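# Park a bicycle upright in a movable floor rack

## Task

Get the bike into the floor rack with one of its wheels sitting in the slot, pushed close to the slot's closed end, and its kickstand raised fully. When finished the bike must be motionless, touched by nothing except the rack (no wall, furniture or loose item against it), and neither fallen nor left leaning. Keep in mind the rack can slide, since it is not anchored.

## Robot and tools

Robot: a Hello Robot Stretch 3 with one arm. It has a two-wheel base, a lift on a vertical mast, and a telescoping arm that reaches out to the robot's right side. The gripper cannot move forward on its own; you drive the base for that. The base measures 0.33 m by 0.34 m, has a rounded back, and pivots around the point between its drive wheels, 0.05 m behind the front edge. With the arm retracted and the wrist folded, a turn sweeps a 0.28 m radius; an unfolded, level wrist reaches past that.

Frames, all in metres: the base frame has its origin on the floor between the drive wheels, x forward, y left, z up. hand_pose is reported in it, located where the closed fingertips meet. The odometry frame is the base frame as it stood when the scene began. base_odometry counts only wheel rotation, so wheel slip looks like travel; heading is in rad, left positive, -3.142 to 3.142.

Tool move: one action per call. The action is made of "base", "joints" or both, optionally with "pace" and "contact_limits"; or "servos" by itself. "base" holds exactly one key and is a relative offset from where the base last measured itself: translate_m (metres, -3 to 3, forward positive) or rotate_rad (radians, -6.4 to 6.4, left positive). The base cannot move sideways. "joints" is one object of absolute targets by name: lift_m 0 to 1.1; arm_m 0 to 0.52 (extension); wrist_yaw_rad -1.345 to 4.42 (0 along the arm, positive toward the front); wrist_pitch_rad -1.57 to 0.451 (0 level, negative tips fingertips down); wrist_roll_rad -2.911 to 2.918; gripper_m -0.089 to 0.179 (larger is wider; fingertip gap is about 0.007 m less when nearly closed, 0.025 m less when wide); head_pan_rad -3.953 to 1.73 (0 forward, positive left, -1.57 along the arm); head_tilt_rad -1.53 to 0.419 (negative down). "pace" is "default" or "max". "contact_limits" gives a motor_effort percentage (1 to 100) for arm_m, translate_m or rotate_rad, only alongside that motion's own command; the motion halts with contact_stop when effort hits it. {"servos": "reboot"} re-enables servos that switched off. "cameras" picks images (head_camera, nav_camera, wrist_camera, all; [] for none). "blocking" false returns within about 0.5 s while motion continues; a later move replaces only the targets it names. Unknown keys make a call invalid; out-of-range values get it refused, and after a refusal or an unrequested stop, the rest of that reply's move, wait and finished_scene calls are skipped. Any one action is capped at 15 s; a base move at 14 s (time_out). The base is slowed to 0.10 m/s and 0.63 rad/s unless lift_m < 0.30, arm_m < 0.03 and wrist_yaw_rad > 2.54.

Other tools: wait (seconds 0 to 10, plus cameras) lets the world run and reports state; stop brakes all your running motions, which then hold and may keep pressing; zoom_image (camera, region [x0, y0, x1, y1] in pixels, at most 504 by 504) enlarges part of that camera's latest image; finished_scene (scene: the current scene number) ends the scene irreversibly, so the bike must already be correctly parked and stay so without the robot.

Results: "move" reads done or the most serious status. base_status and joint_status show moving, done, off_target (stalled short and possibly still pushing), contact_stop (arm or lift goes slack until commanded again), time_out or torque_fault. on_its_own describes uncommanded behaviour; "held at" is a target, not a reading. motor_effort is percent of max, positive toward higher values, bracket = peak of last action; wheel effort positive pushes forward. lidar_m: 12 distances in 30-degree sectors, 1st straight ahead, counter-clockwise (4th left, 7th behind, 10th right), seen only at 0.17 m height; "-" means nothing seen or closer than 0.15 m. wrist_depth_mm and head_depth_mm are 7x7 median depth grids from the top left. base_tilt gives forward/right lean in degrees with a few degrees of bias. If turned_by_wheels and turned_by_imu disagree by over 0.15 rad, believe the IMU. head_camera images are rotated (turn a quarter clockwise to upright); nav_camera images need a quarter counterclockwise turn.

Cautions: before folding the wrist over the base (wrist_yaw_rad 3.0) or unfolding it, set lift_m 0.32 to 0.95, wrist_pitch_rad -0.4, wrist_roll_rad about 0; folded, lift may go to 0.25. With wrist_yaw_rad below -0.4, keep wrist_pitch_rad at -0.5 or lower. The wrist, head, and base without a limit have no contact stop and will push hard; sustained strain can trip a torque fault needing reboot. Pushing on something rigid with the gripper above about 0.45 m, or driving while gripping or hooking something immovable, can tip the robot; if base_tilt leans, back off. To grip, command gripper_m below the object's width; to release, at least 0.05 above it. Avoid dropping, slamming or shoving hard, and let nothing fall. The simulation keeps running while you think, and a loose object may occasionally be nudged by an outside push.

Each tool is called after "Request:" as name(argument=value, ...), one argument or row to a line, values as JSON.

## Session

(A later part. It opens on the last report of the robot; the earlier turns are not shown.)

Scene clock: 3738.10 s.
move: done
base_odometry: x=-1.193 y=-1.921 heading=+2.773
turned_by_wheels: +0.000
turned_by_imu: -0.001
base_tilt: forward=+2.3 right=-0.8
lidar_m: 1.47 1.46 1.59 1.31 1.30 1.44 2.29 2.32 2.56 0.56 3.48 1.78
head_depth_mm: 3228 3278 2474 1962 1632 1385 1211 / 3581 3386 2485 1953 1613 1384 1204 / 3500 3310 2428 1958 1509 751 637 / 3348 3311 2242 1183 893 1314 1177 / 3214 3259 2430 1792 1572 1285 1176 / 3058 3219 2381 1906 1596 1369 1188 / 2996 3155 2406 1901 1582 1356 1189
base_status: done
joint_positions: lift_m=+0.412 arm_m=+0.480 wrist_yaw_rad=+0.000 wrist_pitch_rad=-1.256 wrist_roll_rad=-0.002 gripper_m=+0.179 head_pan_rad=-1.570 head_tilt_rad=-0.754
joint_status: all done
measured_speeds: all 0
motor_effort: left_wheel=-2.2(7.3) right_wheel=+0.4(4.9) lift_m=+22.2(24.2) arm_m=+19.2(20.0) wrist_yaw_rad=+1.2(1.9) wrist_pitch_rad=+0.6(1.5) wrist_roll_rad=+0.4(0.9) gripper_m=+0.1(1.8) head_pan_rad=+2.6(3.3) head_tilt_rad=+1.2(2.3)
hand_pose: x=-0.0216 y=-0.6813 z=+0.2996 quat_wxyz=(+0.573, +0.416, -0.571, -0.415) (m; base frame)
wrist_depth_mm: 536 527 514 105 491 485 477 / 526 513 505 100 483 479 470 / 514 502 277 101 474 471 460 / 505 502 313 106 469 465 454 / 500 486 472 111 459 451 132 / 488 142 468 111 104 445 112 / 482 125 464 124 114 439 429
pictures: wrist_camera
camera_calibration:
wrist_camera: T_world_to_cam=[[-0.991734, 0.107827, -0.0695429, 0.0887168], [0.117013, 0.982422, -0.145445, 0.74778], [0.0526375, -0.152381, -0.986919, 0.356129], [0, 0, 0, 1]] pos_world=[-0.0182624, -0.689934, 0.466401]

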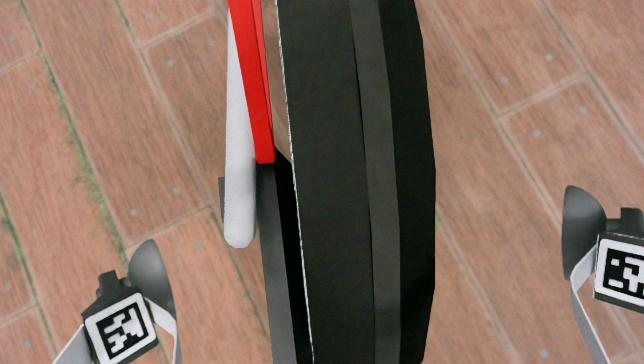

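Request:
move(
  joints={"gripper_m":0.0},
  cameras=["wrist_camera"],
)

Request:
move(
  base={"translate_m":0.015},
  cameras=["wrist_camera","head_camera"],
)

Scene clock: 3743.13 s.
move: done
base_odometry: x=-1.193 y=-1.921 heading=+2.773
turned_by_wheels: +0.000
turned_by_imu: -0.001
base_tilt: forward=+2.3 right=-0.8
lidar_m: 1.47 1.46 1.59 1.31 1.30 1.44 2.29 2.32 2.56 0.56 3.48 1.78
head_depth_mm: 3232 3244 2462 1966 1639 1386 1214 / 3601 3397 2454 1971 1613 1384 1206 / 3518 3311 2445 1951 1500 751 638 / 3297 3273 2265 1187 892 1298 1178 / 3167 3203 2404 1786 1561 1282 1173 / 3090 3243 2399 1912 1595 1363 1184 / 2983 3174 2381 1900 1574 1351 1191
base_status: not commanded
joint_positions: lift_m=+0.412 arm_m=+0.480 wrist_yaw_rad=-0.001 wrist_pitch_rad=-1.256 wrist_roll_rad=-0.002 gripper_m=+0.001 head_pan_rad=-1.570 head_tilt_rad=-0.754
joint_status: all done
measured_speeds: all 0
motor_effort: left_wheel=-2.3(2.7) right_wheel=+2.4(2.7) lift_m=+22.6(22.9) arm_m=+18.9(19.4) wrist_yaw_rad=+0.9(1.7) wrist_pitch_rad=+1.4(1.8) wrist_roll_rad=+0.8(0.9) gripper_m=-22.8(94.5) head_pan_rad=+2.8(3.3) head_tilt_rad=+1.7(2.7)
hand_pose: x=-0.0217 y=-0.6813 z=+0.2996 quat_wxyz=(+0.573, +0.416, -0.571, -0.416) (m; base frame)
wrist_depth_mm: 532 525 516 101 488 484 475 / 527 518 504 101 479 478 470 / 516 508 274 100 475 468 457 / 507 502 315 105 461 459 459 / 494 488 475 112 132 454 446 / 484 475 131 115 124 122 438 / 479 472 459 122 113 438 430
pictures: wrist_camera
camera_calibration:
wrist_camera: T_world_to_cam=[[-0.991692, 0.108217, -0.0695433, 0.0889618], [0.1174, 0.982376, -0.145445, 0.747759], [0.052578, -0.152401, -0.986919, 0.356113], [0, 0, 0, 1]] pos_world=[-0.018288, -0.689936, 0.466399]

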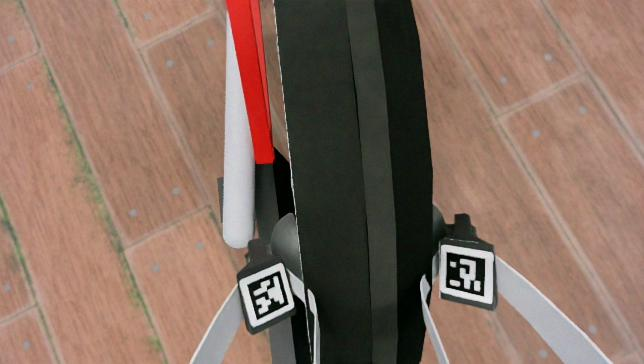

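Scene clock: 3744.53 s.
move: done
base_odometry: x=-1.207 y=-1.916 heading=+2.773
turned_by_wheels: -0.001
turned_by_imu: -0.001
base_tilt: forward=+2.3 right=-0.8
lidar_m: 1.45 1.44 1.60 1.32 1.31 1.45 2.30 2.33 2.58 0.56 3.45 1.78
head_depth_mm: 3281 3284 2466 1960 1635 1385 1207 / 3593 3338 2473 1949 1621 1385 1210 / 3476 3307 2440 1946 1502 752 637 / 3282 3300 2248 1178 885 1170 1174 / 3211 3262 2434 1784 1554 1291 1171 / 3039 3248 2406 1926 1600 1365 1191 / 2972 3119 2385 1917 1587 1359 1183
base_status: done
joint_positions: lift_m=+0.412 arm_m=+0.480 wrist_yaw_rad=-0.006 wrist_pitch_rad=-1.261 wrist_roll_rad=-0.002 gripper_m=+0.004 head_pan_rad=-1.570 head_tilt_rad=-0.754
joint_status: not commanded
measured_speeds: all 0
motor_effort: left_wheel=-8.4(10.7) right_wheel=+18.6(27.3) lift_m=+18.5(23.1) arm_m=+18.8(19.0) wrist_yaw_rad=+5.4(6.4) wrist_pitch_rad=+1.7(2.3) wrist_roll_rad=+0.8(0.9) gripper_m=-9.8(23.7) head_pan_rad=+2.3(3.1) head_tilt_rad=+1.3(2.2)
hand_pose: x=-0.0220 y=-0.6801 z=+0.2993 quat_wxyz=(+0.571, +0.416, -0.571, -0.418) (m; base frame)
wrist_depth_mm: 532 520 518 105 490 487 477 / 522 514 506 100 479 477 471 / 517 504 496 101 471 475 464 / 511 496 486 105 465 461 454 / 497 488 479 113 114 450 446 / 485 478 130 122 104 123 438 / 478 468 458 120 110 442 433
pictures: head_camera (sideways), wrist_camera
camera_calibration:
head_camera: T_world_to_cam=[[-0.0231708, 0.657556, -0.753049, 0.998571], [0.999277, -0.00747733, -0.0372762, 0.0437002], [-0.030142, -0.753368, -0.656908, 0.811044], [0, 0, 0, 1]] pos_world=[0.00391559, -0.0452755, 1.28638]
wrist_camera: T_world_to_cam=[[-0.99108, 0.114007, -0.0690122, 0.0923024], [0.122804, 0.982413, -0.140653, 0.745261], [0.051763, -0.147873, -0.987651, 0.359344], [0, 0, 0, 1]] pos_world=[-0.018643, -0.68954, 0.4661]

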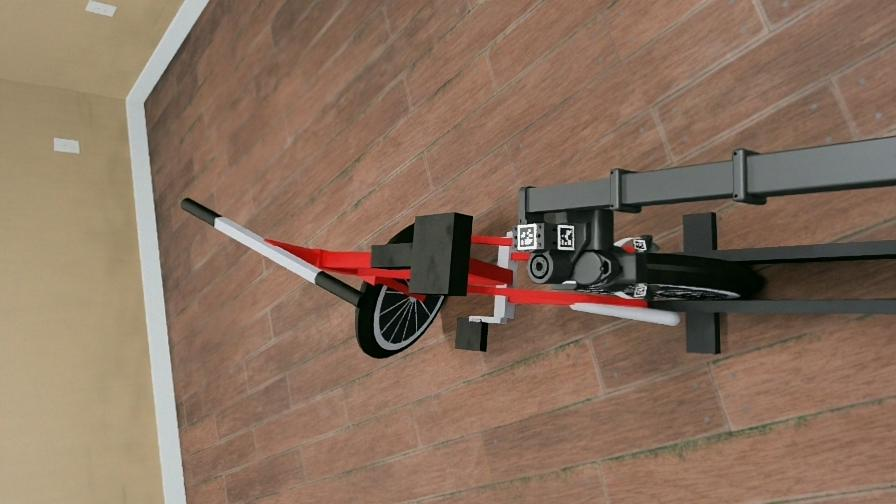

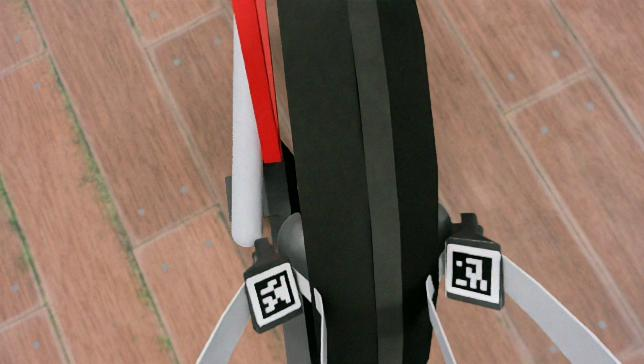

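Request:
move(
  joints={"arm_m":0.44},
  cameras=["wrist_camera","head_camera"],
)

Scene clock: 3750.93 s.
move: done
base_odometry: x=-1.207 y=-1.916 heading=+2.773
turned_by_wheels: +0.000
turned_by_imu: -0.001
base_tilt: forward=+2.3 right=-0.8
lidar_m: 1.45 1.44 1.59 1.31 1.31 1.44 2.29 2.34 2.58 0.55 3.44 1.77
head_depth_mm: 3234 3268 2482 1987 1633 1390 1209 / 3544 3304 2452 1958 1613 1392 1206 / 3455 3318 2467 1962 1545 755 640 / 3346 3264 2200 1221 859 1172 1173 / 3227 3256 2402 1803 1556 1315 1176 / 3095 3209 2399 1913 1600 1360 1194 / 2966 3170 2365 1906 1572 1352 1183
base_status: not commanded
joint_positions: lift_m=+0.412 arm_m=+0.440 wrist_yaw_rad=-0.007 wrist_pitch_rad=-1.226 wrist_roll_rad=+0.007 gripper_m=+0.004 head_pan_rad=-1.570 head_tilt_rad=-0.754
joint_status: all done
measured_speeds: all 0
motor_effort: left_wheel=-8.1(8.7) right_wheel=+14.5(18.6) lift_m=+39.1(39.2) arm_m=-22.6(23.3) wrist_yaw_rad=+6.7(6.9) wrist_pitch_rad=-4.7(4.9) wrist_roll_rad=-2.4(2.5) gripper_m=-8.9(9.8) head_pan_rad=+2.5(3.2) head_tilt_rad=+1.1(2.8)
hand_pose: x=-0.0221 y=-0.6488 z=+0.3014 quat_wxyz=(+0.575, +0.403, -0.581, -0.411) (m; base frame)
wrist_depth_mm: 546 536 524 106 499 496 488 / 536 524 513 104 487 489 476 / 519 511 504 105 484 469 466 / 510 496 487 111 470 463 453 / 499 491 479 120 127 452 445 / 487 477 129 129 116 124 433 / 477 470 454 131 436 432 424
pictures: head_camera (sideways), wrist_camera
camera_calibration:
head_camera: T_world_to_cam=[[-0.0231709, 0.657535, -0.753068, 0.998595], [0.999277, -0.00747828, -0.037276, 0.0436999], [-0.0301419, -0.753387, -0.656886, 0.811016], [0, 0, 0, 1]] pos_world=[0.00391559, -0.0452759, 1.28638]
wrist_camera: T_world_to_cam=[[-0.989709, 0.121349, -0.0758315, 0.0956], [0.132993, 0.975637, -0.174485, 0.720873], [0.0528105, -0.182774, -0.981736, 0.341604], [0, 0, 0, 1]] pos_world=[-0.019295, -0.652475, 0.468396]

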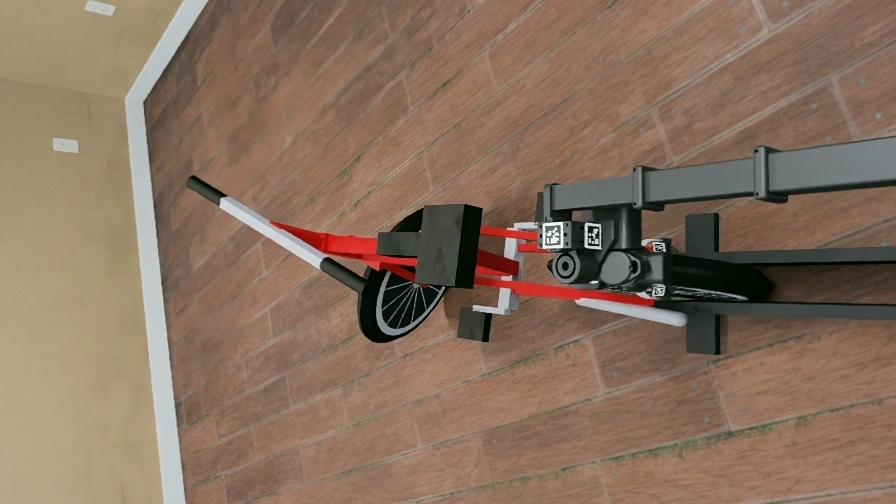

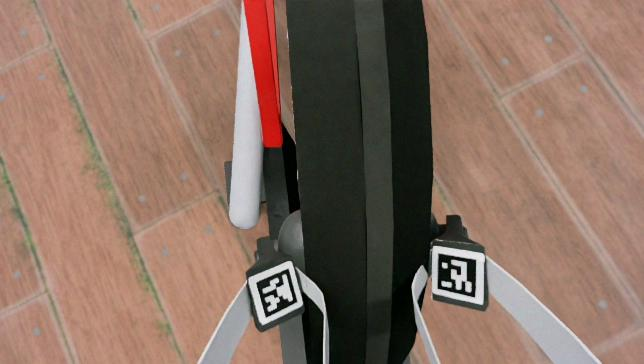

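Request:
move(
  joints={"arm_m":0.38},
  cameras=["wrist_camera","head_camera"],
)

Scene clock: 3755.80 s.
move: done
base_odometry: x=-1.207 y=-1.916 heading=+2.773
turned_by_wheels: +0.000
turned_by_imu: -0.001
base_tilt: forward=+2.3 right=-0.7
lidar_m: 1.45 1.44 1.60 1.32 1.31 1.45 2.31 2.34 2.58 0.50 3.45 1.77
head_depth_mm: 3236 3176 2495 1961 1635 1385 1212 / 3613 3355 2451 1944 1621 1387 1207 / 3466 3237 2357 1784 1533 758 640 / 3306 3281 2419 1594 1208 867 1176 / 3189 3248 2383 1905 1605 1315 1152 / 3115 3219 2369 1906 1599 1365 1191 / 2976 3178 2386 1887 1586 1365 1184
base_status: not commanded
joint_positions: lift_m=+0.412 arm_m=+0.380 wrist_yaw_rad=-0.008 wrist_pitch_rad=-1.216 wrist_roll_rad=+0.021 gripper_m=+0.004 head_pan_rad=-1.570 head_tilt_rad=-0.754
joint_status: all done
measured_speeds: all 0
motor_effort: left_wheel=-0.9(8.2) right_wheel=+3.4(14.7) lift_m=+38.2(47.3) arm_m=-22.9(27.9) wrist_yaw_rad=+7.3(8.3) wrist_pitch_rad=-6.6(12.7) wrist_roll_rad=-7.0(7.3) gripper_m=-9.4(10.0) head_pan_rad=+2.9(3.1) head_tilt_rad=+2.0(2.2)
hand_pose: x=-0.0222 y=-0.5913 z=+0.3021 quat_wxyz=(+0.573, +0.397, -0.588, -0.411) (m; base frame)
wrist_depth_mm: 550 540 530 111 101 497 483 / 544 532 524 112 104 488 475 / 530 514 505 113 104 474 463 / 513 506 487 119 465 462 453 / 502 491 483 128 137 448 438 / 491 485 130 131 126 123 432 / 479 474 455 148 441 425 422
pictures: head_camera (sideways), wrist_camera
camera_calibration:
head_camera: T_world_to_cam=[[-0.0231708, 0.657455, -0.753138, 0.998687], [0.999277, -0.00748224, -0.0372752, 0.0436988], [-0.0301419, -0.753457, -0.656806, 0.810912], [0, 0, 0, 1]] pos_world=[0.00391559, -0.0452776, 1.28639]
wrist_camera: T_world_to_cam=[[-0.987463, 0.134917, -0.0819417, 0.0985101], [0.148006, 0.971816, -0.183486, 0.665645], [0.0548768, -0.193314, -0.979601, 0.345957], [0, 0, 0, 1]] pos_world=[-0.0202291, -0.593297, 0.469108]

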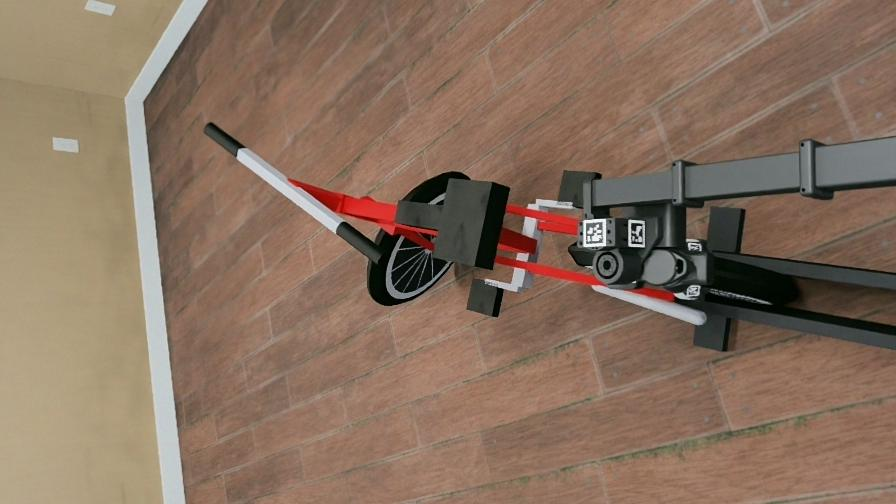

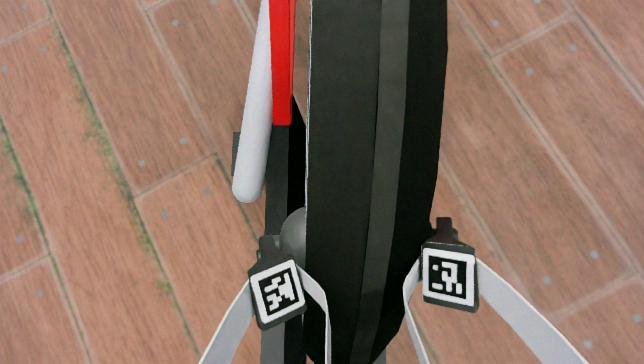

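Request:
wait(
  seconds=0,
  cameras=["nav_camera"],
)

Scene clock: 3758.23 s.
base_odometry: x=-1.207 y=-1.916 heading=+2.773
turned_by_wheels: +0.000
turned_by_imu: -0.001
base_tilt: forward=+2.3 right=-0.7
lidar_m: 1.45 1.44 1.60 1.31 1.31 1.45 2.30 2.33 2.58 0.50 3.45 1.77
head_depth_mm: 3223 3240 2455 1962 1621 1397 1210 / 3572 3354 2464 1965 1626 1388 1206 / 3436 3310 2294 1800 1537 755 640 / 3365 3257 2454 1599 1209 870 1172 / 3187 3183 2382 1937 1606 1315 1148 / 3077 3182 2435 1910 1590 1361 1189 / 2964 3199 2395 1906 1585 1361 1185
base_status: not commanded
joint_positions: lift_m=+0.412 arm_m=+0.380 wrist_yaw_rad=-0.008 wrist_pitch_rad=-1.216 wrist_roll_rad=+0.021 gripper_m=+0.004 head_pan_rad=-1.570 head_tilt_rad=-0.754
joint_status: all done
measured_speeds: all 0
motor_effort: left_wheel=-0.7(8.2) right_wheel=+3.5(14.7) lift_m=+37.9(47.3) arm_m=-8.7(27.9) wrist_yaw_rad=+6.6(8.3) wrist_pitch_rad=-6.3(12.7) wrist_roll_rad=-7.0(7.3) gripper_m=-9.0(10.0) head_pan_rad=+2.1(3.1) head_tilt_rad=+1.7(2.2)
hand_pose: x=-0.0222 y=-0.5913 z=+0.3020 quat_wxyz=(+0.573, +0.397, -0.588, -0.411) (m; base frame)
wrist_depth_mm: 558 546 527 111 101 497 483 / 540 530 521 112 104 484 472 / 530 514 505 114 474 473 462 / 513 499 490 119 465 460 453 / 505 488 482 128 137 449 441 / 495 479 129 131 126 123 433 / 474 469 453 148 438 429 424
pictures: nav_camera (sideways)
camera_calibration:
nav_camera: T_world_to_cam=[[-0.059114, -0.673409, 0.736903, -0.917899], [-0.997578, 0.0127505, -0.0683733, 0.141586], [0.0366473, -0.73916, -0.672532, 0.831532], [0, 0, 0, 1]] pos_world=[0.0565092, -0.00529163, 1.24531]

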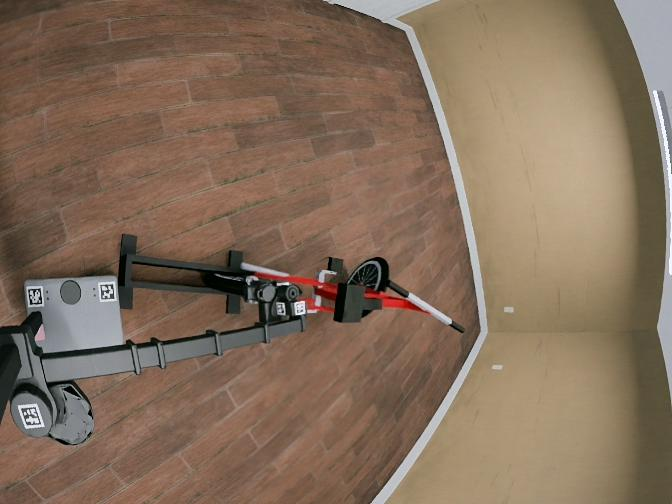

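Request:
move(
  joints={"arm_m":0.33},
)

Scene clock: 3766.20 s.
move: done
base_odometry: x=-1.207 y=-1.916 heading=+2.773
turned_by_wheels: +0.000
turned_by_imu: -0.001
base_tilt: forward=+2.4 right=-0.7
lidar_m: 1.45 1.44 1.60 1.31 1.31 1.45 2.29 2.33 2.57 0.48 3.44 1.76
head_depth_mm: 3262 3299 2499 1971 1624 1388 1202 / 3525 3297 2460 1963 1621 1378 1202 / 3486 3271 2365 1469 1515 771 640 / 3316 3226 2441 1624 1374 777 1155 / 3204 3229 2430 1929 1602 1315 1148 / 3116 3199 2425 1912 1591 1369 1186 / 3032 3139 2394 1907 1574 1354 1183
base_status: not commanded
joint_positions: lift_m=+0.412 arm_m=+0.330 wrist_yaw_rad=-0.006 wrist_pitch_rad=-1.175 wrist_roll_rad=+0.021 gripper_m=+0.004 head_pan_rad=-1.570 head_tilt_rad=-0.754
joint_status: all done
measured_speeds: all 0
on_its_own: wrist_pitch_rad is at rest, and its effort (-14.0) is outside its rest range (-8 to +12)
motor_effort: left_wheel=+0.6(1.0) right_wheel=+0.2(3.7) lift_m=+39.0(47.5) arm_m=-26.5(30.1) wrist_yaw_rad=+5.3(7.8) wrist_pitch_rad=-14.0(16.4) wrist_roll_rad=-7.0(7.3) gripper_m=-8.6(9.9) head_pan_rad=+2.8(3.2) head_tilt_rad=+1.8(2.2)
hand_pose: x=-0.0221 y=-0.5515 z=+0.3050 quat_wxyz=(+0.581, +0.386, -0.596, -0.398) (m; base frame)
wrist_depth_mm: 583 572 557 125 111 509 498 / 558 546 530 124 114 497 483 / 546 529 513 127 115 481 469 / 522 517 499 132 467 469 460 / 507 496 488 140 142 453 443 / 495 484 129 141 129 123 434 / 479 470 295 172 435 422 420
pictures: head_camera (sideways), nav_camera (sideways), wrist_camera
camera_calibration:
head_camera: T_world_to_cam=[[-0.0231707, 0.657325, -0.753251, 0.998835], [0.999277, -0.00748881, -0.0372738, 0.0436971], [-0.0301419, -0.75357, -0.656676, 0.810742], [0, 0, 0, 1]] pos_world=[0.00391559, -0.0452803, 1.2864]
nav_camera: T_world_to_cam=[[-0.0591142, -0.673281, 0.737019, -0.918051], [-0.997578, 0.0127389, -0.0683756, 0.141589], [0.0366472, -0.739277, -0.672404, 0.831365], [0, 0, 0, 1]] pos_world=[0.0565092, -0.00530144, 1.24532]
wrist_camera: T_world_to_cam=[[-0.987818, 0.128956, -0.087098, 0.0917658], [0.145521, 0.963793, -0.223444, 0.635199], [0.0551299, -0.233397, -0.970818, 0.331752], [0, 0, 0, 1]] pos_world=[-0.0200766, -0.546604, 0.471995]

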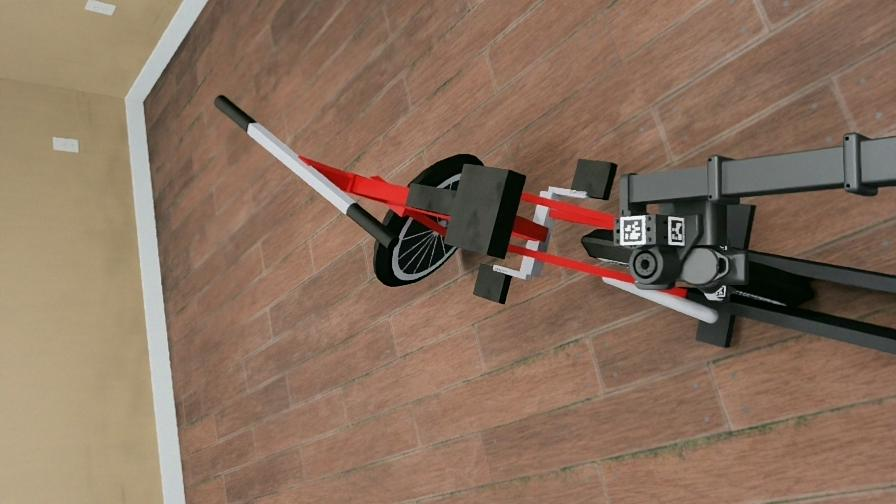

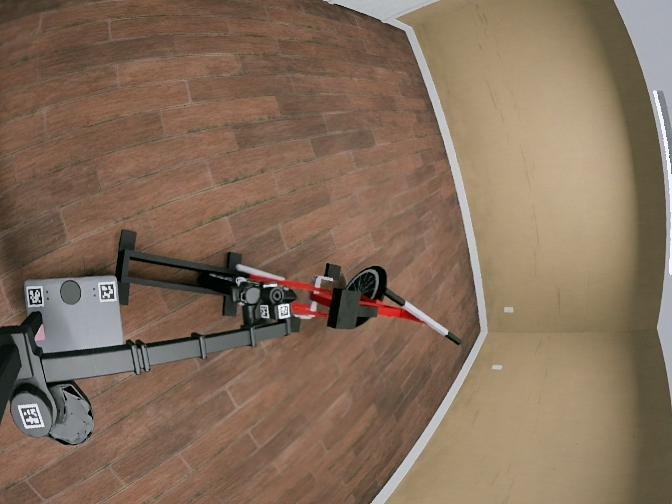

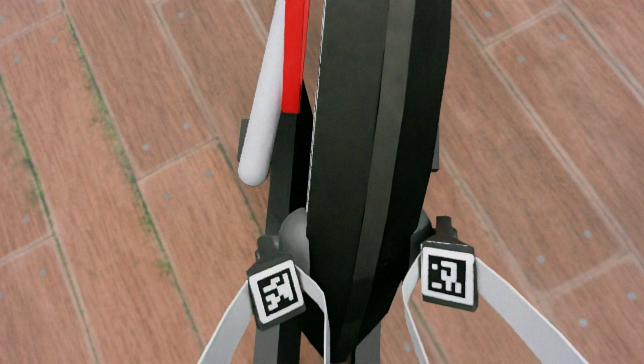

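Request:
move(
  joints={"gripper_m":0.179},
  cameras=[],
)

Request:
move(
  joints={"lift_m":0.95,"arm_m":0.1,"wrist_pitch_rad":-1.4},
)

Scene clock: 3782.37 s.
move: done
base_odometry: x=-1.207 y=-1.916 heading=+2.773
turned_by_wheels: +0.000
turned_by_imu: -0.001
base_tilt: forward=+2.3 right=-0.8
lidar_m: 1.45 1.44 1.59 1.32 1.31 1.45 2.30 2.33 0.86 0.48 3.47 1.77
head_depth_mm: 3298 3242 2462 1947 1623 1399 1206 / 3549 3335 2457 1953 1618 1382 1200 / 3450 3291 2202 1553 1511 771 642 / 3301 3242 2424 1618 1413 773 1153 / 3195 3249 2413 1921 1592 1309 1152 / 3073 3229 2428 1914 1588 1359 1190 / 2938 3180 2393 1909 1588 1354 1189
base_status: not commanded
joint_positions: lift_m=+0.412 arm_m=+0.330 wrist_yaw_rad=-0.002 wrist_pitch_rad=-1.248 wrist_roll_rad=+0.005 gripper_m=+0.179 head_pan_rad=-1.570 head_tilt_rad=-0.754
joint_status: all done
measured_speeds: all 0
motor_effort: left_wheel=+0.7(0.9) right_wheel=+0.2(0.6) lift_m=+22.6(39.5) arm_m=+2.2(10.6) wrist_yaw_rad=+1.4(5.7) wrist_pitch_rad=-0.5(14.2) wrist_roll_rad=-1.6(7.3) gripper_m=+0.0(83.2) head_pan_rad=+2.8(3.3) head_tilt_rad=+1.4(2.3)
hand_pose: x=-0.0217 y=-0.5334 z=+0.3001 quat_wxyz=(+0.572, +0.412, -0.575, -0.415) (m; base frame)
wrist_depth_mm: 536 533 518 119 108 488 480 / 528 521 507 122 116 479 464 / 513 510 494 122 467 467 458 / 509 497 488 130 469 463 453 / 495 489 480 144 459 452 132 / 491 142 469 175 453 445 112 / 480 125 461 449 448 437 429
pictures: none
No camera images: "cameras" was empty.

Scene clock: 3788.10 s.
move: done
base_odometry: x=-1.207 y=-1.916 heading=+2.773
turned_by_wheels: +0.000
turned_by_imu: -0.001
base_tilt: forward=+2.3 right=-0.8
lidar_m: 1.45 1.44 1.59 1.31 1.31 1.45 2.30 2.33 0.86 0.48 3.45 1.77
head_depth_mm: 3245 3252 - - - 1382 1219 / 3584 3315 - - - 1301 1202 / 3435 3329 2632 - - 1307 1204 / 3300 3282 2599 - - 324 1161 / 3177 3226 2415 1936 1606 1220 1151 / 3072 3206 2383 1904 1598 1308 1190 / 2942 3167 2372 1908 1591 1358 1189
base_status: not commanded
joint_positions: lift_m=+0.950 arm_m=+0.100 wrist_yaw_rad=+0.000 wrist_pitch_rad=-1.396 wrist_roll_rad=+0.003 gripper_m=+0.179 head_pan_rad=-1.570 head_tilt_rad=-0.754
joint_status: all done
measured_speeds: all 0
motor_effort: left_wheel=+0.7(1.0) right_wheel=+0.2(0.7) lift_m=+29.9(31.5) arm_m=-19.2(20.9) wrist_yaw_rad=+0.2(2.4) wrist_pitch_rad=-0.3(2.4) wrist_roll_rad=-1.0(1.8) gripper_m=+0.9(1.5) head_pan_rad=+2.7(3.4) head_tilt_rad=+1.8(2.4)
hand_pose: x=-0.0216 y=-0.2656 z=+0.8322 quat_wxyz=(+0.541, +0.454, -0.542, -0.456) (m; base frame)
wrist_depth_mm: - - - 817 - 994 978 / - - - - - - 981 / - - - - - - 989 / - - - - - - - / - - - - - - 132 / - 142 - - - - 112 / - 125 - - - 999 992
pictures: head_camera (sideways), nav_camera (sideways), wrist_camera
camera_calibration:
head_camera: T_world_to_cam=[[-0.0231711, 0.657325, -0.753251, 0.998835], [0.999277, -0.00748821, -0.0372738, 0.0436971], [-0.0301415, -0.75357, -0.656676, 0.810742], [0, 0, 0, 1]] pos_world=[0.00391562, -0.0452803, 1.2864]
nav_camera: T_world_to_cam=[[-0.0591138, -0.673281, 0.737019, -0.918051], [-0.997578, 0.0127383, -0.0683756, 0.141589], [0.0366476, -0.739277, -0.672404, 0.831365], [0, 0, 0, 1]] pos_world=[0.0565092, -0.00530141, 1.24532]
wrist_camera: T_world_to_cam=[[-0.991077, 0.121555, -0.0546782, 0.0722258], [0.122087, 0.992498, -0.00646838, 0.30399], [0.0534818, -0.0130861, -0.998483, 0.991729], [0, 0, 0, 1]] pos_world=[-0.0185712, -0.297511, 0.996141]

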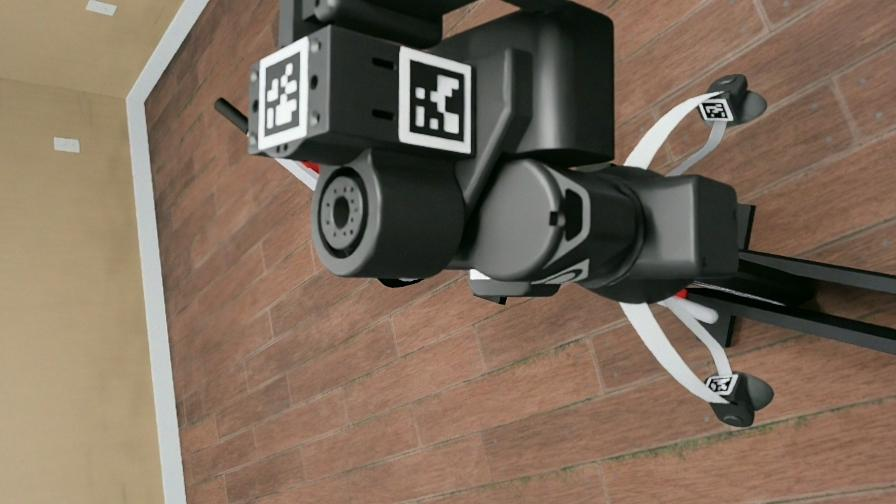

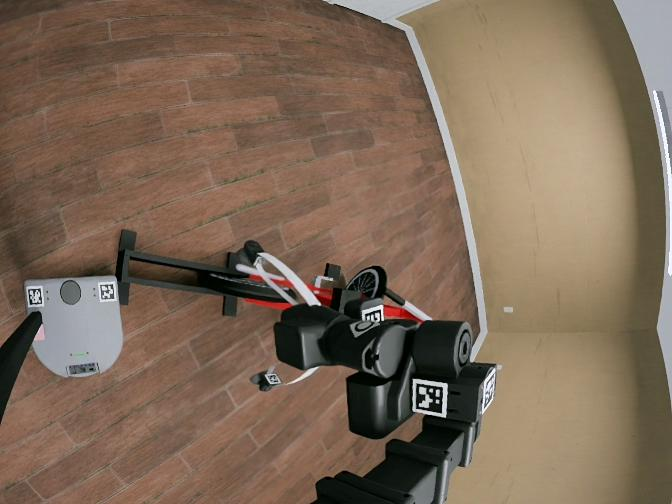

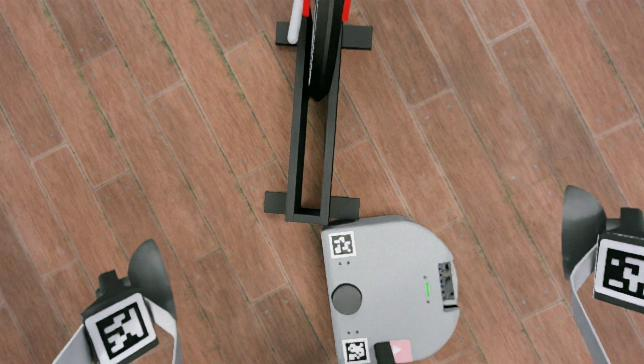

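Request:
move(
)

Scene clock: 3816.63 s.
base_odometry: x=-1.207 y=-1.916 heading=+2.773
turned_by_wheels: +0.000
turned_by_imu: -0.001
base_tilt: forward=+2.3 right=-0.8
lidar_m: 1.45 1.44 1.60 1.31 1.31 1.45 2.31 2.33 0.86 0.48 3.46 1.77
head_depth_mm: 3339 3247 - - - 1397 1215 / 3577 3310 - - - 1308 1209 / 3441 3323 2648 - - 1295 1203 / 3306 3221 2611 - - 324 1166 / 3146 3211 2403 1914 1598 1212 1151 / 3097 3209 2403 1909 1586 1311 1190 / 2966 3135 2389 1892 1584 1365 1182
base_status: not commanded
joint_positions: lift_m=+0.950 arm_m=+0.100 wrist_yaw_rad=+0.000 wrist_pitch_rad=-1.396 wrist_roll_rad=+0.003 gripper_m=+0.179 head_pan_rad=-1.570 head_tilt_rad=-0.754
joint_status: all done
measured_speeds: all 0
motor_effort: left_wheel=+0.8(1.0) right_wheel=+0.1(0.7) lift_m=+29.8(31.5) arm_m=-18.7(20.9) wrist_yaw_rad=+0.5(2.4) wrist_pitch_rad=-1.2(2.4) wrist_roll_rad=-0.9(1.8) gripper_m=-0.6(1.5) head_pan_rad=+2.1(3.4) head_tilt_rad=+1.5(2.4)
hand_pose: x=-0.0216 y=-0.2656 z=+0.8322 quat_wxyz=(+0.541, +0.454, -0.542, -0.456) (m; base frame)
wrist_depth_mm: - - - 810 - - - / - - - - - - 978 / - - - - - 997 986 / - - - - 997 - - / - - - - - - 132 / - 142 - - - - 112 / - 125 - - - - -
pictures: head_camera (sideways), nav_camera (sideways), wrist_camera
camera_calibration:
head_camera: T_world_to_cam=[[-0.0231711, 0.657325, -0.753251, 0.998835], [0.999277, -0.00748821, -0.0372738, 0.0436971], [-0.0301415, -0.75357, -0.656676, 0.810742], [0, 0, 0, 1]] pos_world=[0.00391562, -0.0452803, 1.2864]
nav_camera: T_world_to_cam=[[-0.0591138, -0.673282, 0.737019, -0.918051], [-0.997578, 0.0127383, -0.0683756, 0.141589], [0.0366476, -0.739276, -0.672404, 0.831365], [0, 0, 0, 1]] pos_world=[0.0565092, -0.0053014, 1.24532]
wrist_camera: T_world_to_cam=[[-0.991077, 0.121556, -0.0546782, 0.0722259], [0.122087, 0.992498, -0.00646862, 0.30399], [0.0534818, -0.0130864, -0.998483, 0.99173], [0, 0, 0, 1]] pos_world=[-0.0185712, -0.297511, 0.996141]

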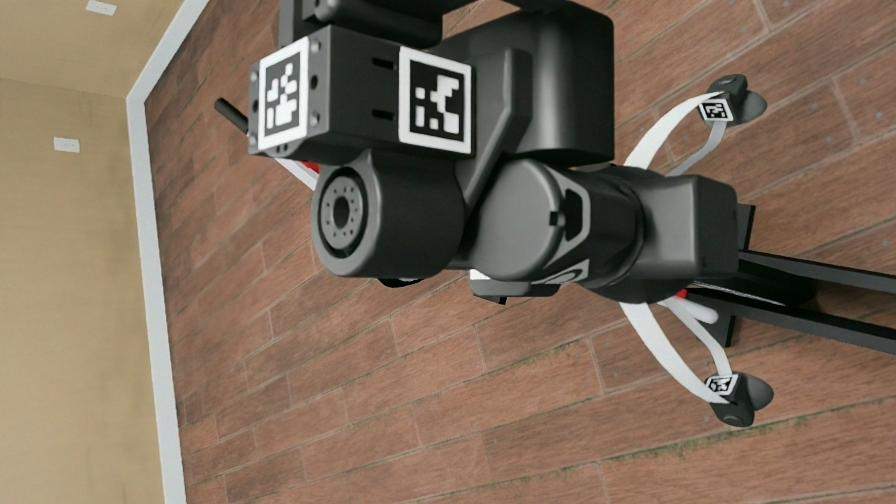

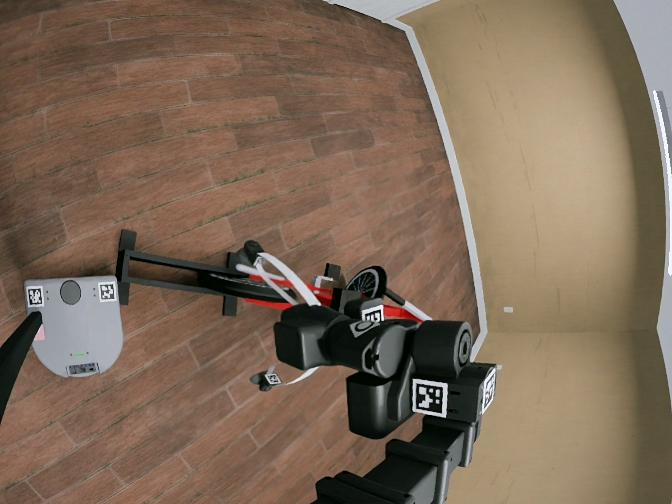

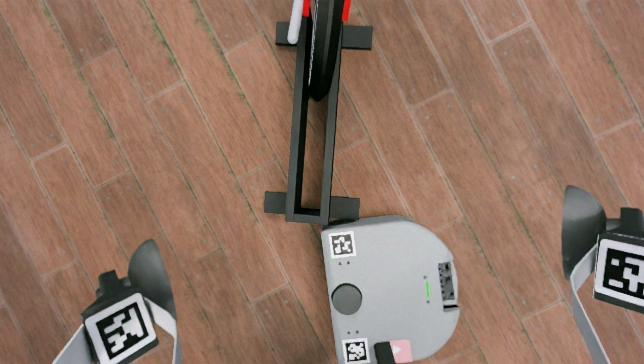

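Request:
move(
  base={"rotate_rad": -0.2},
)

Request:
move(
  base={"translate_m": 0.13},
  cameras=["wrist_camera","nav_camera"],
)

Scene clock: 3848.87 s.
move: done
base_odometry: x=-1.207 y=-1.916 heading=+2.574
turned_by_wheels: -0.200
turned_by_imu: -0.200
base_tilt: forward=+2.3 right=-0.8
lidar_m: 1.51 1.44 1.49 1.37 1.31 1.35 1.81 2.33 2.40 0.48 3.47 2.10
head_depth_mm: 2629 2865 - - - 1384 1212 / 2912 3019 - - - 1304 1213 / 3261 3303 2658 - - 1302 1200 / 3657 3356 2524 - - 324 1192 / 3497 3280 2258 1111 1278 1020 1156 / 3237 3189 2410 1807 1585 1198 1129 / 3141 3209 2380 1896 1583 1355 1186
base_status: done
joint_positions: lift_m=+0.950 arm_m=+0.100 wrist_yaw_rad=+0.000 wrist_pitch_rad=-1.396 wrist_roll_rad=+0.003 gripper_m=+0.179 head_pan_rad=-1.570 head_tilt_rad=-0.754
joint_status: not commanded
measured_speeds: all 0
motor_effort: left_wheel=+5.7(10.4) right_wheel=-4.9(9.5) lift_m=+29.5(30.0) arm_m=-18.2(18.4) wrist_yaw_rad=-0.6(1.3) wrist_pitch_rad=-0.7(1.3) wrist_roll_rad=-1.2(1.3) gripper_m=+0.5(1.3) head_pan_rad=+2.2(3.4) head_tilt_rad=+1.8(2.1)
hand_pose: x=-0.0216 y=-0.2656 z=+0.8322 quat_wxyz=(+0.541, +0.454, -0.542, -0.456) (m; base frame)
wrist_depth_mm: - - - - - 996 990 / - - - - - - - / - - - - - - 980 / - - - - - - 989 / - - - - - 998 132 / - 142 - - - - 112 / - 125 - - - - 995
pictures: head_camera (sideways), nav_camera (sideways), wrist_camera
camera_calibration:
head_camera: T_world_to_cam=[[-0.0231712, 0.657325, -0.753251, 0.998835], [0.999277, -0.00748808, -0.0372738, 0.0436971], [-0.0301414, -0.75357, -0.656676, 0.810742], [0, 0, 0, 1]] pos_world=[0.00391562, -0.0452803, 1.2864]
nav_camera: T_world_to_cam=[[-0.0591137, -0.673282, 0.737019, -0.91805], [-0.997578, 0.0127382, -0.0683756, 0.141589], [0.0366477, -0.739276, -0.672404, 0.831365], [0, 0, 0, 1]] pos_world=[0.0565092, -0.00530139, 1.24532]
wrist_camera: T_world_to_cam=[[-0.991077, 0.121556, -0.0546782, 0.072226], [0.122087, 0.992498, -0.00646839, 0.303991], [0.0534818, -0.0130862, -0.998483, 0.991731], [0, 0, 0, 1]] pos_world=[-0.0185712, -0.297512, 0.996142]

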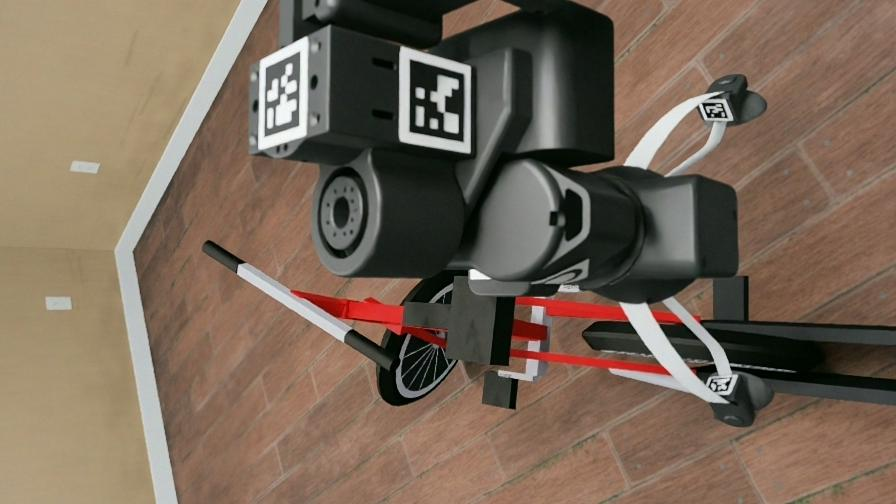

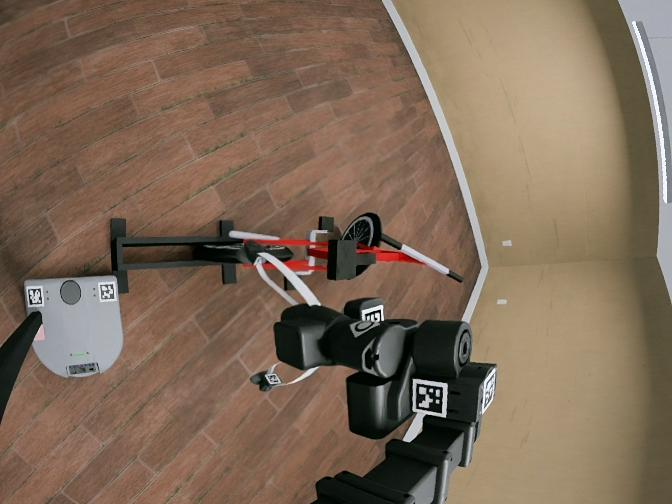

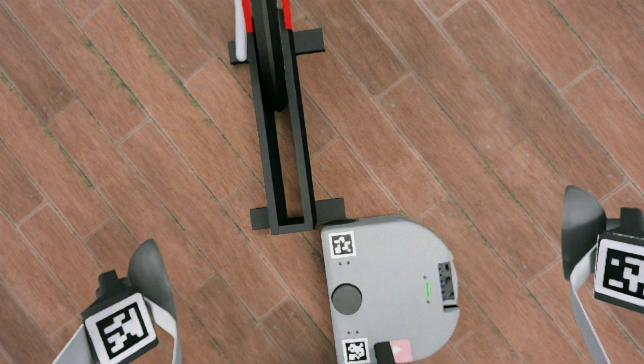

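Scene clock: 3851.30 s.
move: done
base_odometry: x=-1.317 y=-1.846 heading=+2.574
turned_by_wheels: +0.000
turned_by_imu: +0.000
base_tilt: forward=+2.3 right=-0.8
lidar_m: 1.39 1.33 1.37 1.44 1.38 1.42 1.92 2.44 2.52 0.47 3.41 1.94
head_depth_mm: 2767 2927 - - - 1387 1215 / 3077 3174 - - - 1309 1205 / 3424 3389 2625 - - 1298 1204 / 3596 3306 2525 - - 324 1163 / 3372 3225 2399 1739 1565 1292 1176 / 3239 3206 2404 1923 1587 1308 1186 / 3077 3142 2388 1894 1581 1358 1183
base_status: done
joint_positions: lift_m=+0.950 arm_m=+0.100 wrist_yaw_rad=+0.000 wrist_pitch_rad=-1.396 wrist_roll_rad=+0.003 gripper_m=+0.179 head_pan_rad=-1.570 head_tilt_rad=-0.754
joint_status: not commanded
measured_speeds: all 0
motor_effort: left_wheel=+5.1(10.5) right_wheel=+1.7(6.3) lift_m=+29.0(29.9) arm_m=-18.2(18.7) wrist_yaw_rad=+0.2(1.2) wrist_pitch_rad=-0.4(1.3) wrist_roll_rad=-1.0(1.3) gripper_m=+0.9(1.3) head_pan_rad=+2.7(3.2) head_tilt_rad=+1.3(2.2)
hand_pose: x=-0.0216 y=-0.2656 z=+0.8322 quat_wxyz=(+0.541, +0.454, -0.542, -0.456) (m; base frame)
wrist_depth_mm: - - - - - - 982 / - - - - - - 989 / - - - - - - 982 / - - - - - 992 997 / - - - - - - 132 / - 142 - - - - 112 / - 125 - - - - 987
pictures: nav_camera (sideways), wrist_camera
camera_calibration:
nav_camera: T_world_to_cam=[[-0.0591136, -0.673282, 0.737019, -0.918051], [-0.997578, 0.0127381, -0.0683756, 0.141589], [0.0366478, -0.739276, -0.672404, 0.831365], [0, 0, 0, 1]] pos_world=[0.0565092, -0.00530139, 1.24532]
wrist_camera: T_world_to_cam=[[-0.991077, 0.121556, -0.0546782, 0.072226], [0.122087, 0.992498, -0.00646838, 0.303991], [0.0534818, -0.0130862, -0.998483, 0.991731], [0, 0, 0, 1]] pos_world=[-0.0185712, -0.297512, 0.996142]

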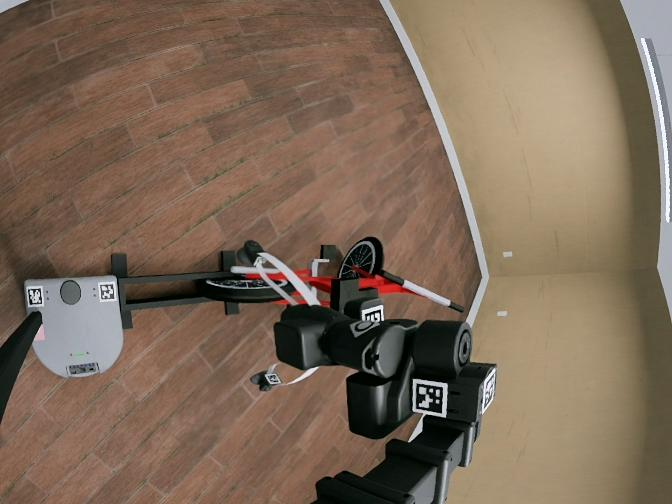

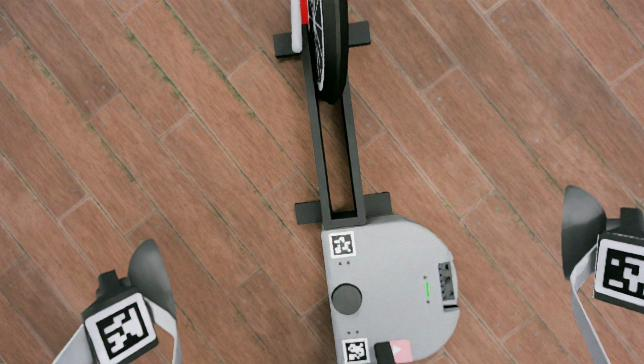

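Request:
move(
  base={"rotate_rad": -0.05},
  joints={"arm_m": 0.4, "wrist_pitch_rad": -1.25},
  cameras=["wrist_camera"],
)

Request:
move(
  joints={"lift_m": 0.62},
)

Scene clock: 3864.50 s.
move: done
base_odometry: x=-1.317 y=-1.846 heading=+2.524
turned_by_wheels: -0.050
turned_by_imu: -0.051
base_tilt: forward=+2.3 right=-0.7
lidar_m: 1.41 1.33 1.36 1.46 1.38 1.40 1.83 2.45 2.48 0.47 3.41 2.05
head_depth_mm: 2657 333 - 1902 1628 1387 1207 / 2819 372 2367 1959 1627 1382 1207 / 480 466 2466 1902 1614 1374 1204 / 3543 474 538 1126 1377 1296 1174 / 3568 3304 2388 1632 1533 1228 1153 / 3288 3206 2403 1883 1593 1361 1191 / 3115 3216 2385 1899 1590 1358 1183
base_status: done
joint_positions: lift_m=+0.950 arm_m=+0.400 wrist_yaw_rad=+0.000 wrist_pitch_rad=-1.257 wrist_roll_rad=+0.003 gripper_m=+0.179 head_pan_rad=-1.570 head_tilt_rad=-0.754
joint_status: all done
measured_speeds: all 0
motor_effort: left_wheel=+5.5(9.0) right_wheel=-4.9(7.7) lift_m=+27.2(28.3) arm_m=+19.7(21.7) wrist_yaw_rad=+0.1(1.3) wrist_pitch_rad=+0.7(3.2) wrist_roll_rad=-1.1(1.3) gripper_m=+0.5(1.4) head_pan_rad=+2.8(3.2) head_tilt_rad=+1.9(2.1)
hand_pose: x=-0.0216 y=-0.6012 z=+0.8376 quat_wxyz=(+0.571, +0.415, -0.573, -0.417) (m; base frame)
wrist_depth_mm: - - - - - - - / - - - - - - - / - - - - - - - / - - - - - - 998 / - - - - - 995 132 / - 141 - - - 991 112 / - 125 - 999 974 969 978
pictures: wrist_camera
camera_calibration:
wrist_camera: T_world_to_cam=[[-0.991076, 0.112755, -0.0710934, 0.121768], [0.122102, 0.981887, -0.144879, 0.74665], [0.0534698, -0.152267, -0.986892, 0.899338], [0, 0, 0, 1]] pos_world=[-0.0185731, -0.609916, 1.00438]

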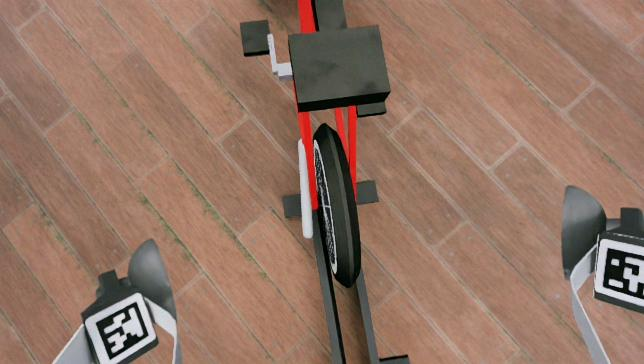

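Scene clock: 3868.33 s.
move: done
base_odometry: x=-1.317 y=-1.846 heading=+2.524
turned_by_wheels: +0.000
turned_by_imu: -0.001
base_tilt: forward=+2.3 right=-0.8
lidar_m: 1.41 1.33 1.36 1.46 1.37 1.40 1.82 2.44 2.49 0.47 3.41 2.05
head_depth_mm: 2645 2874 2492 1987 1647 1386 1212 / 2871 3022 2445 1959 1581 504 421 / 3258 3315 2445 1842 603 1321 1180 / 3625 3308 2243 693 741 1297 1184 / 3459 3291 2412 1654 1401 1223 1160 / 3280 3225 2390 1865 1595 1357 1191 / 3123 3188 2390 1914 1592 1353 1186
base_status: not commanded
joint_positions: lift_m=+0.620 arm_m=+0.400 wrist_yaw_rad=+0.000 wrist_pitch_rad=-1.257 wrist_roll_rad=+0.003 gripper_m=+0.179 head_pan_rad=-1.570 head_tilt_rad=-0.754
joint_status: all done
measured_speeds: all 0
motor_effort: left_wheel=+5.6(5.9) right_wheel=-4.8(5.2) lift_m=+22.6(26.7) arm_m=+17.2(20.1) wrist_yaw_rad=-1.1(2.0) wrist_pitch_rad=+0.7(2.0) wrist_roll_rad=-1.2(1.3) gripper_m=+0.8(1.5) head_pan_rad=+2.5(3.1) head_tilt_rad=+1.4(2.1)
hand_pose: x=-0.0216 y=-0.6012 z=+0.5076 quat_wxyz=(+0.571, +0.415, -0.573, -0.417) (m; base frame)
wrist_depth_mm: 768 769 754 739 719 714 692 / 764 755 737 393 707 696 676 / 758 740 727 400 699 685 673 / 740 725 716 468 690 671 664 / 721 712 697 317 667 662 132 / 720 142 681 - 659 651 112 / 703 125 673 661 644 643 630
pictures: head_camera (sideways), nav_camera (sideways), wrist_camera
camera_calibration:
head_camera: T_world_to_cam=[[-0.0231711, 0.657295, -0.753277, 0.998869], [0.999277, -0.0074897, -0.0372735, 0.0436966], [-0.0301415, -0.753597, -0.656646, 0.810703], [0, 0, 0, 1]] pos_world=[0.00391562, -0.0452809, 1.2864]
nav_camera: T_world_to_cam=[[-0.0591138, -0.673252, 0.737046, -0.918086], [-0.997578, 0.0127356, -0.0683761, 0.14159], [0.0366476, -0.739303, -0.672375, 0.831327], [0, 0, 0, 1]] pos_world=[0.0565092, -0.00530366, 1.24532]
wrist_camera: T_world_to_cam=[[-0.991076, 0.112755, -0.0710934, 0.0983079], [0.122102, 0.981887, -0.144879, 0.698842], [0.0534699, -0.152267, -0.986892, 0.573666], [0, 0, 0, 1]] pos_world=[-0.0185731, -0.609918, 0.674383]

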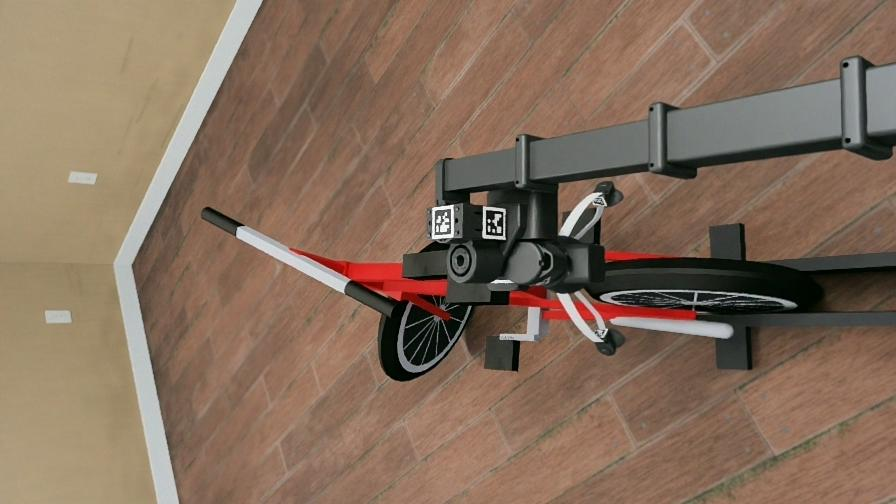

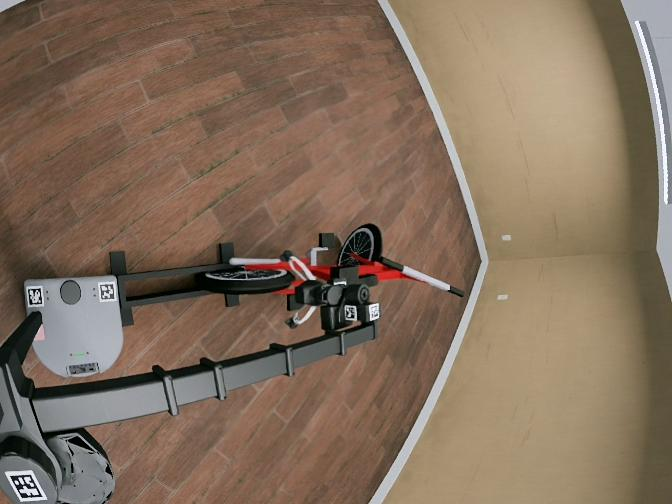

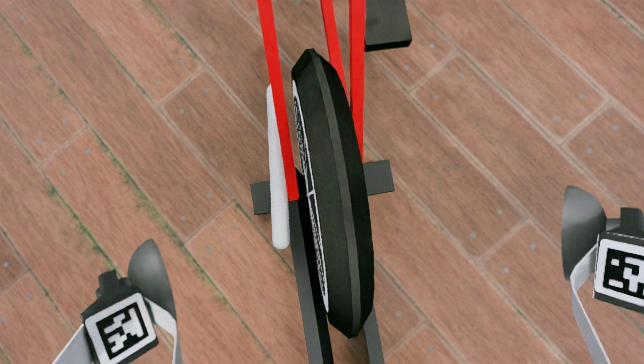

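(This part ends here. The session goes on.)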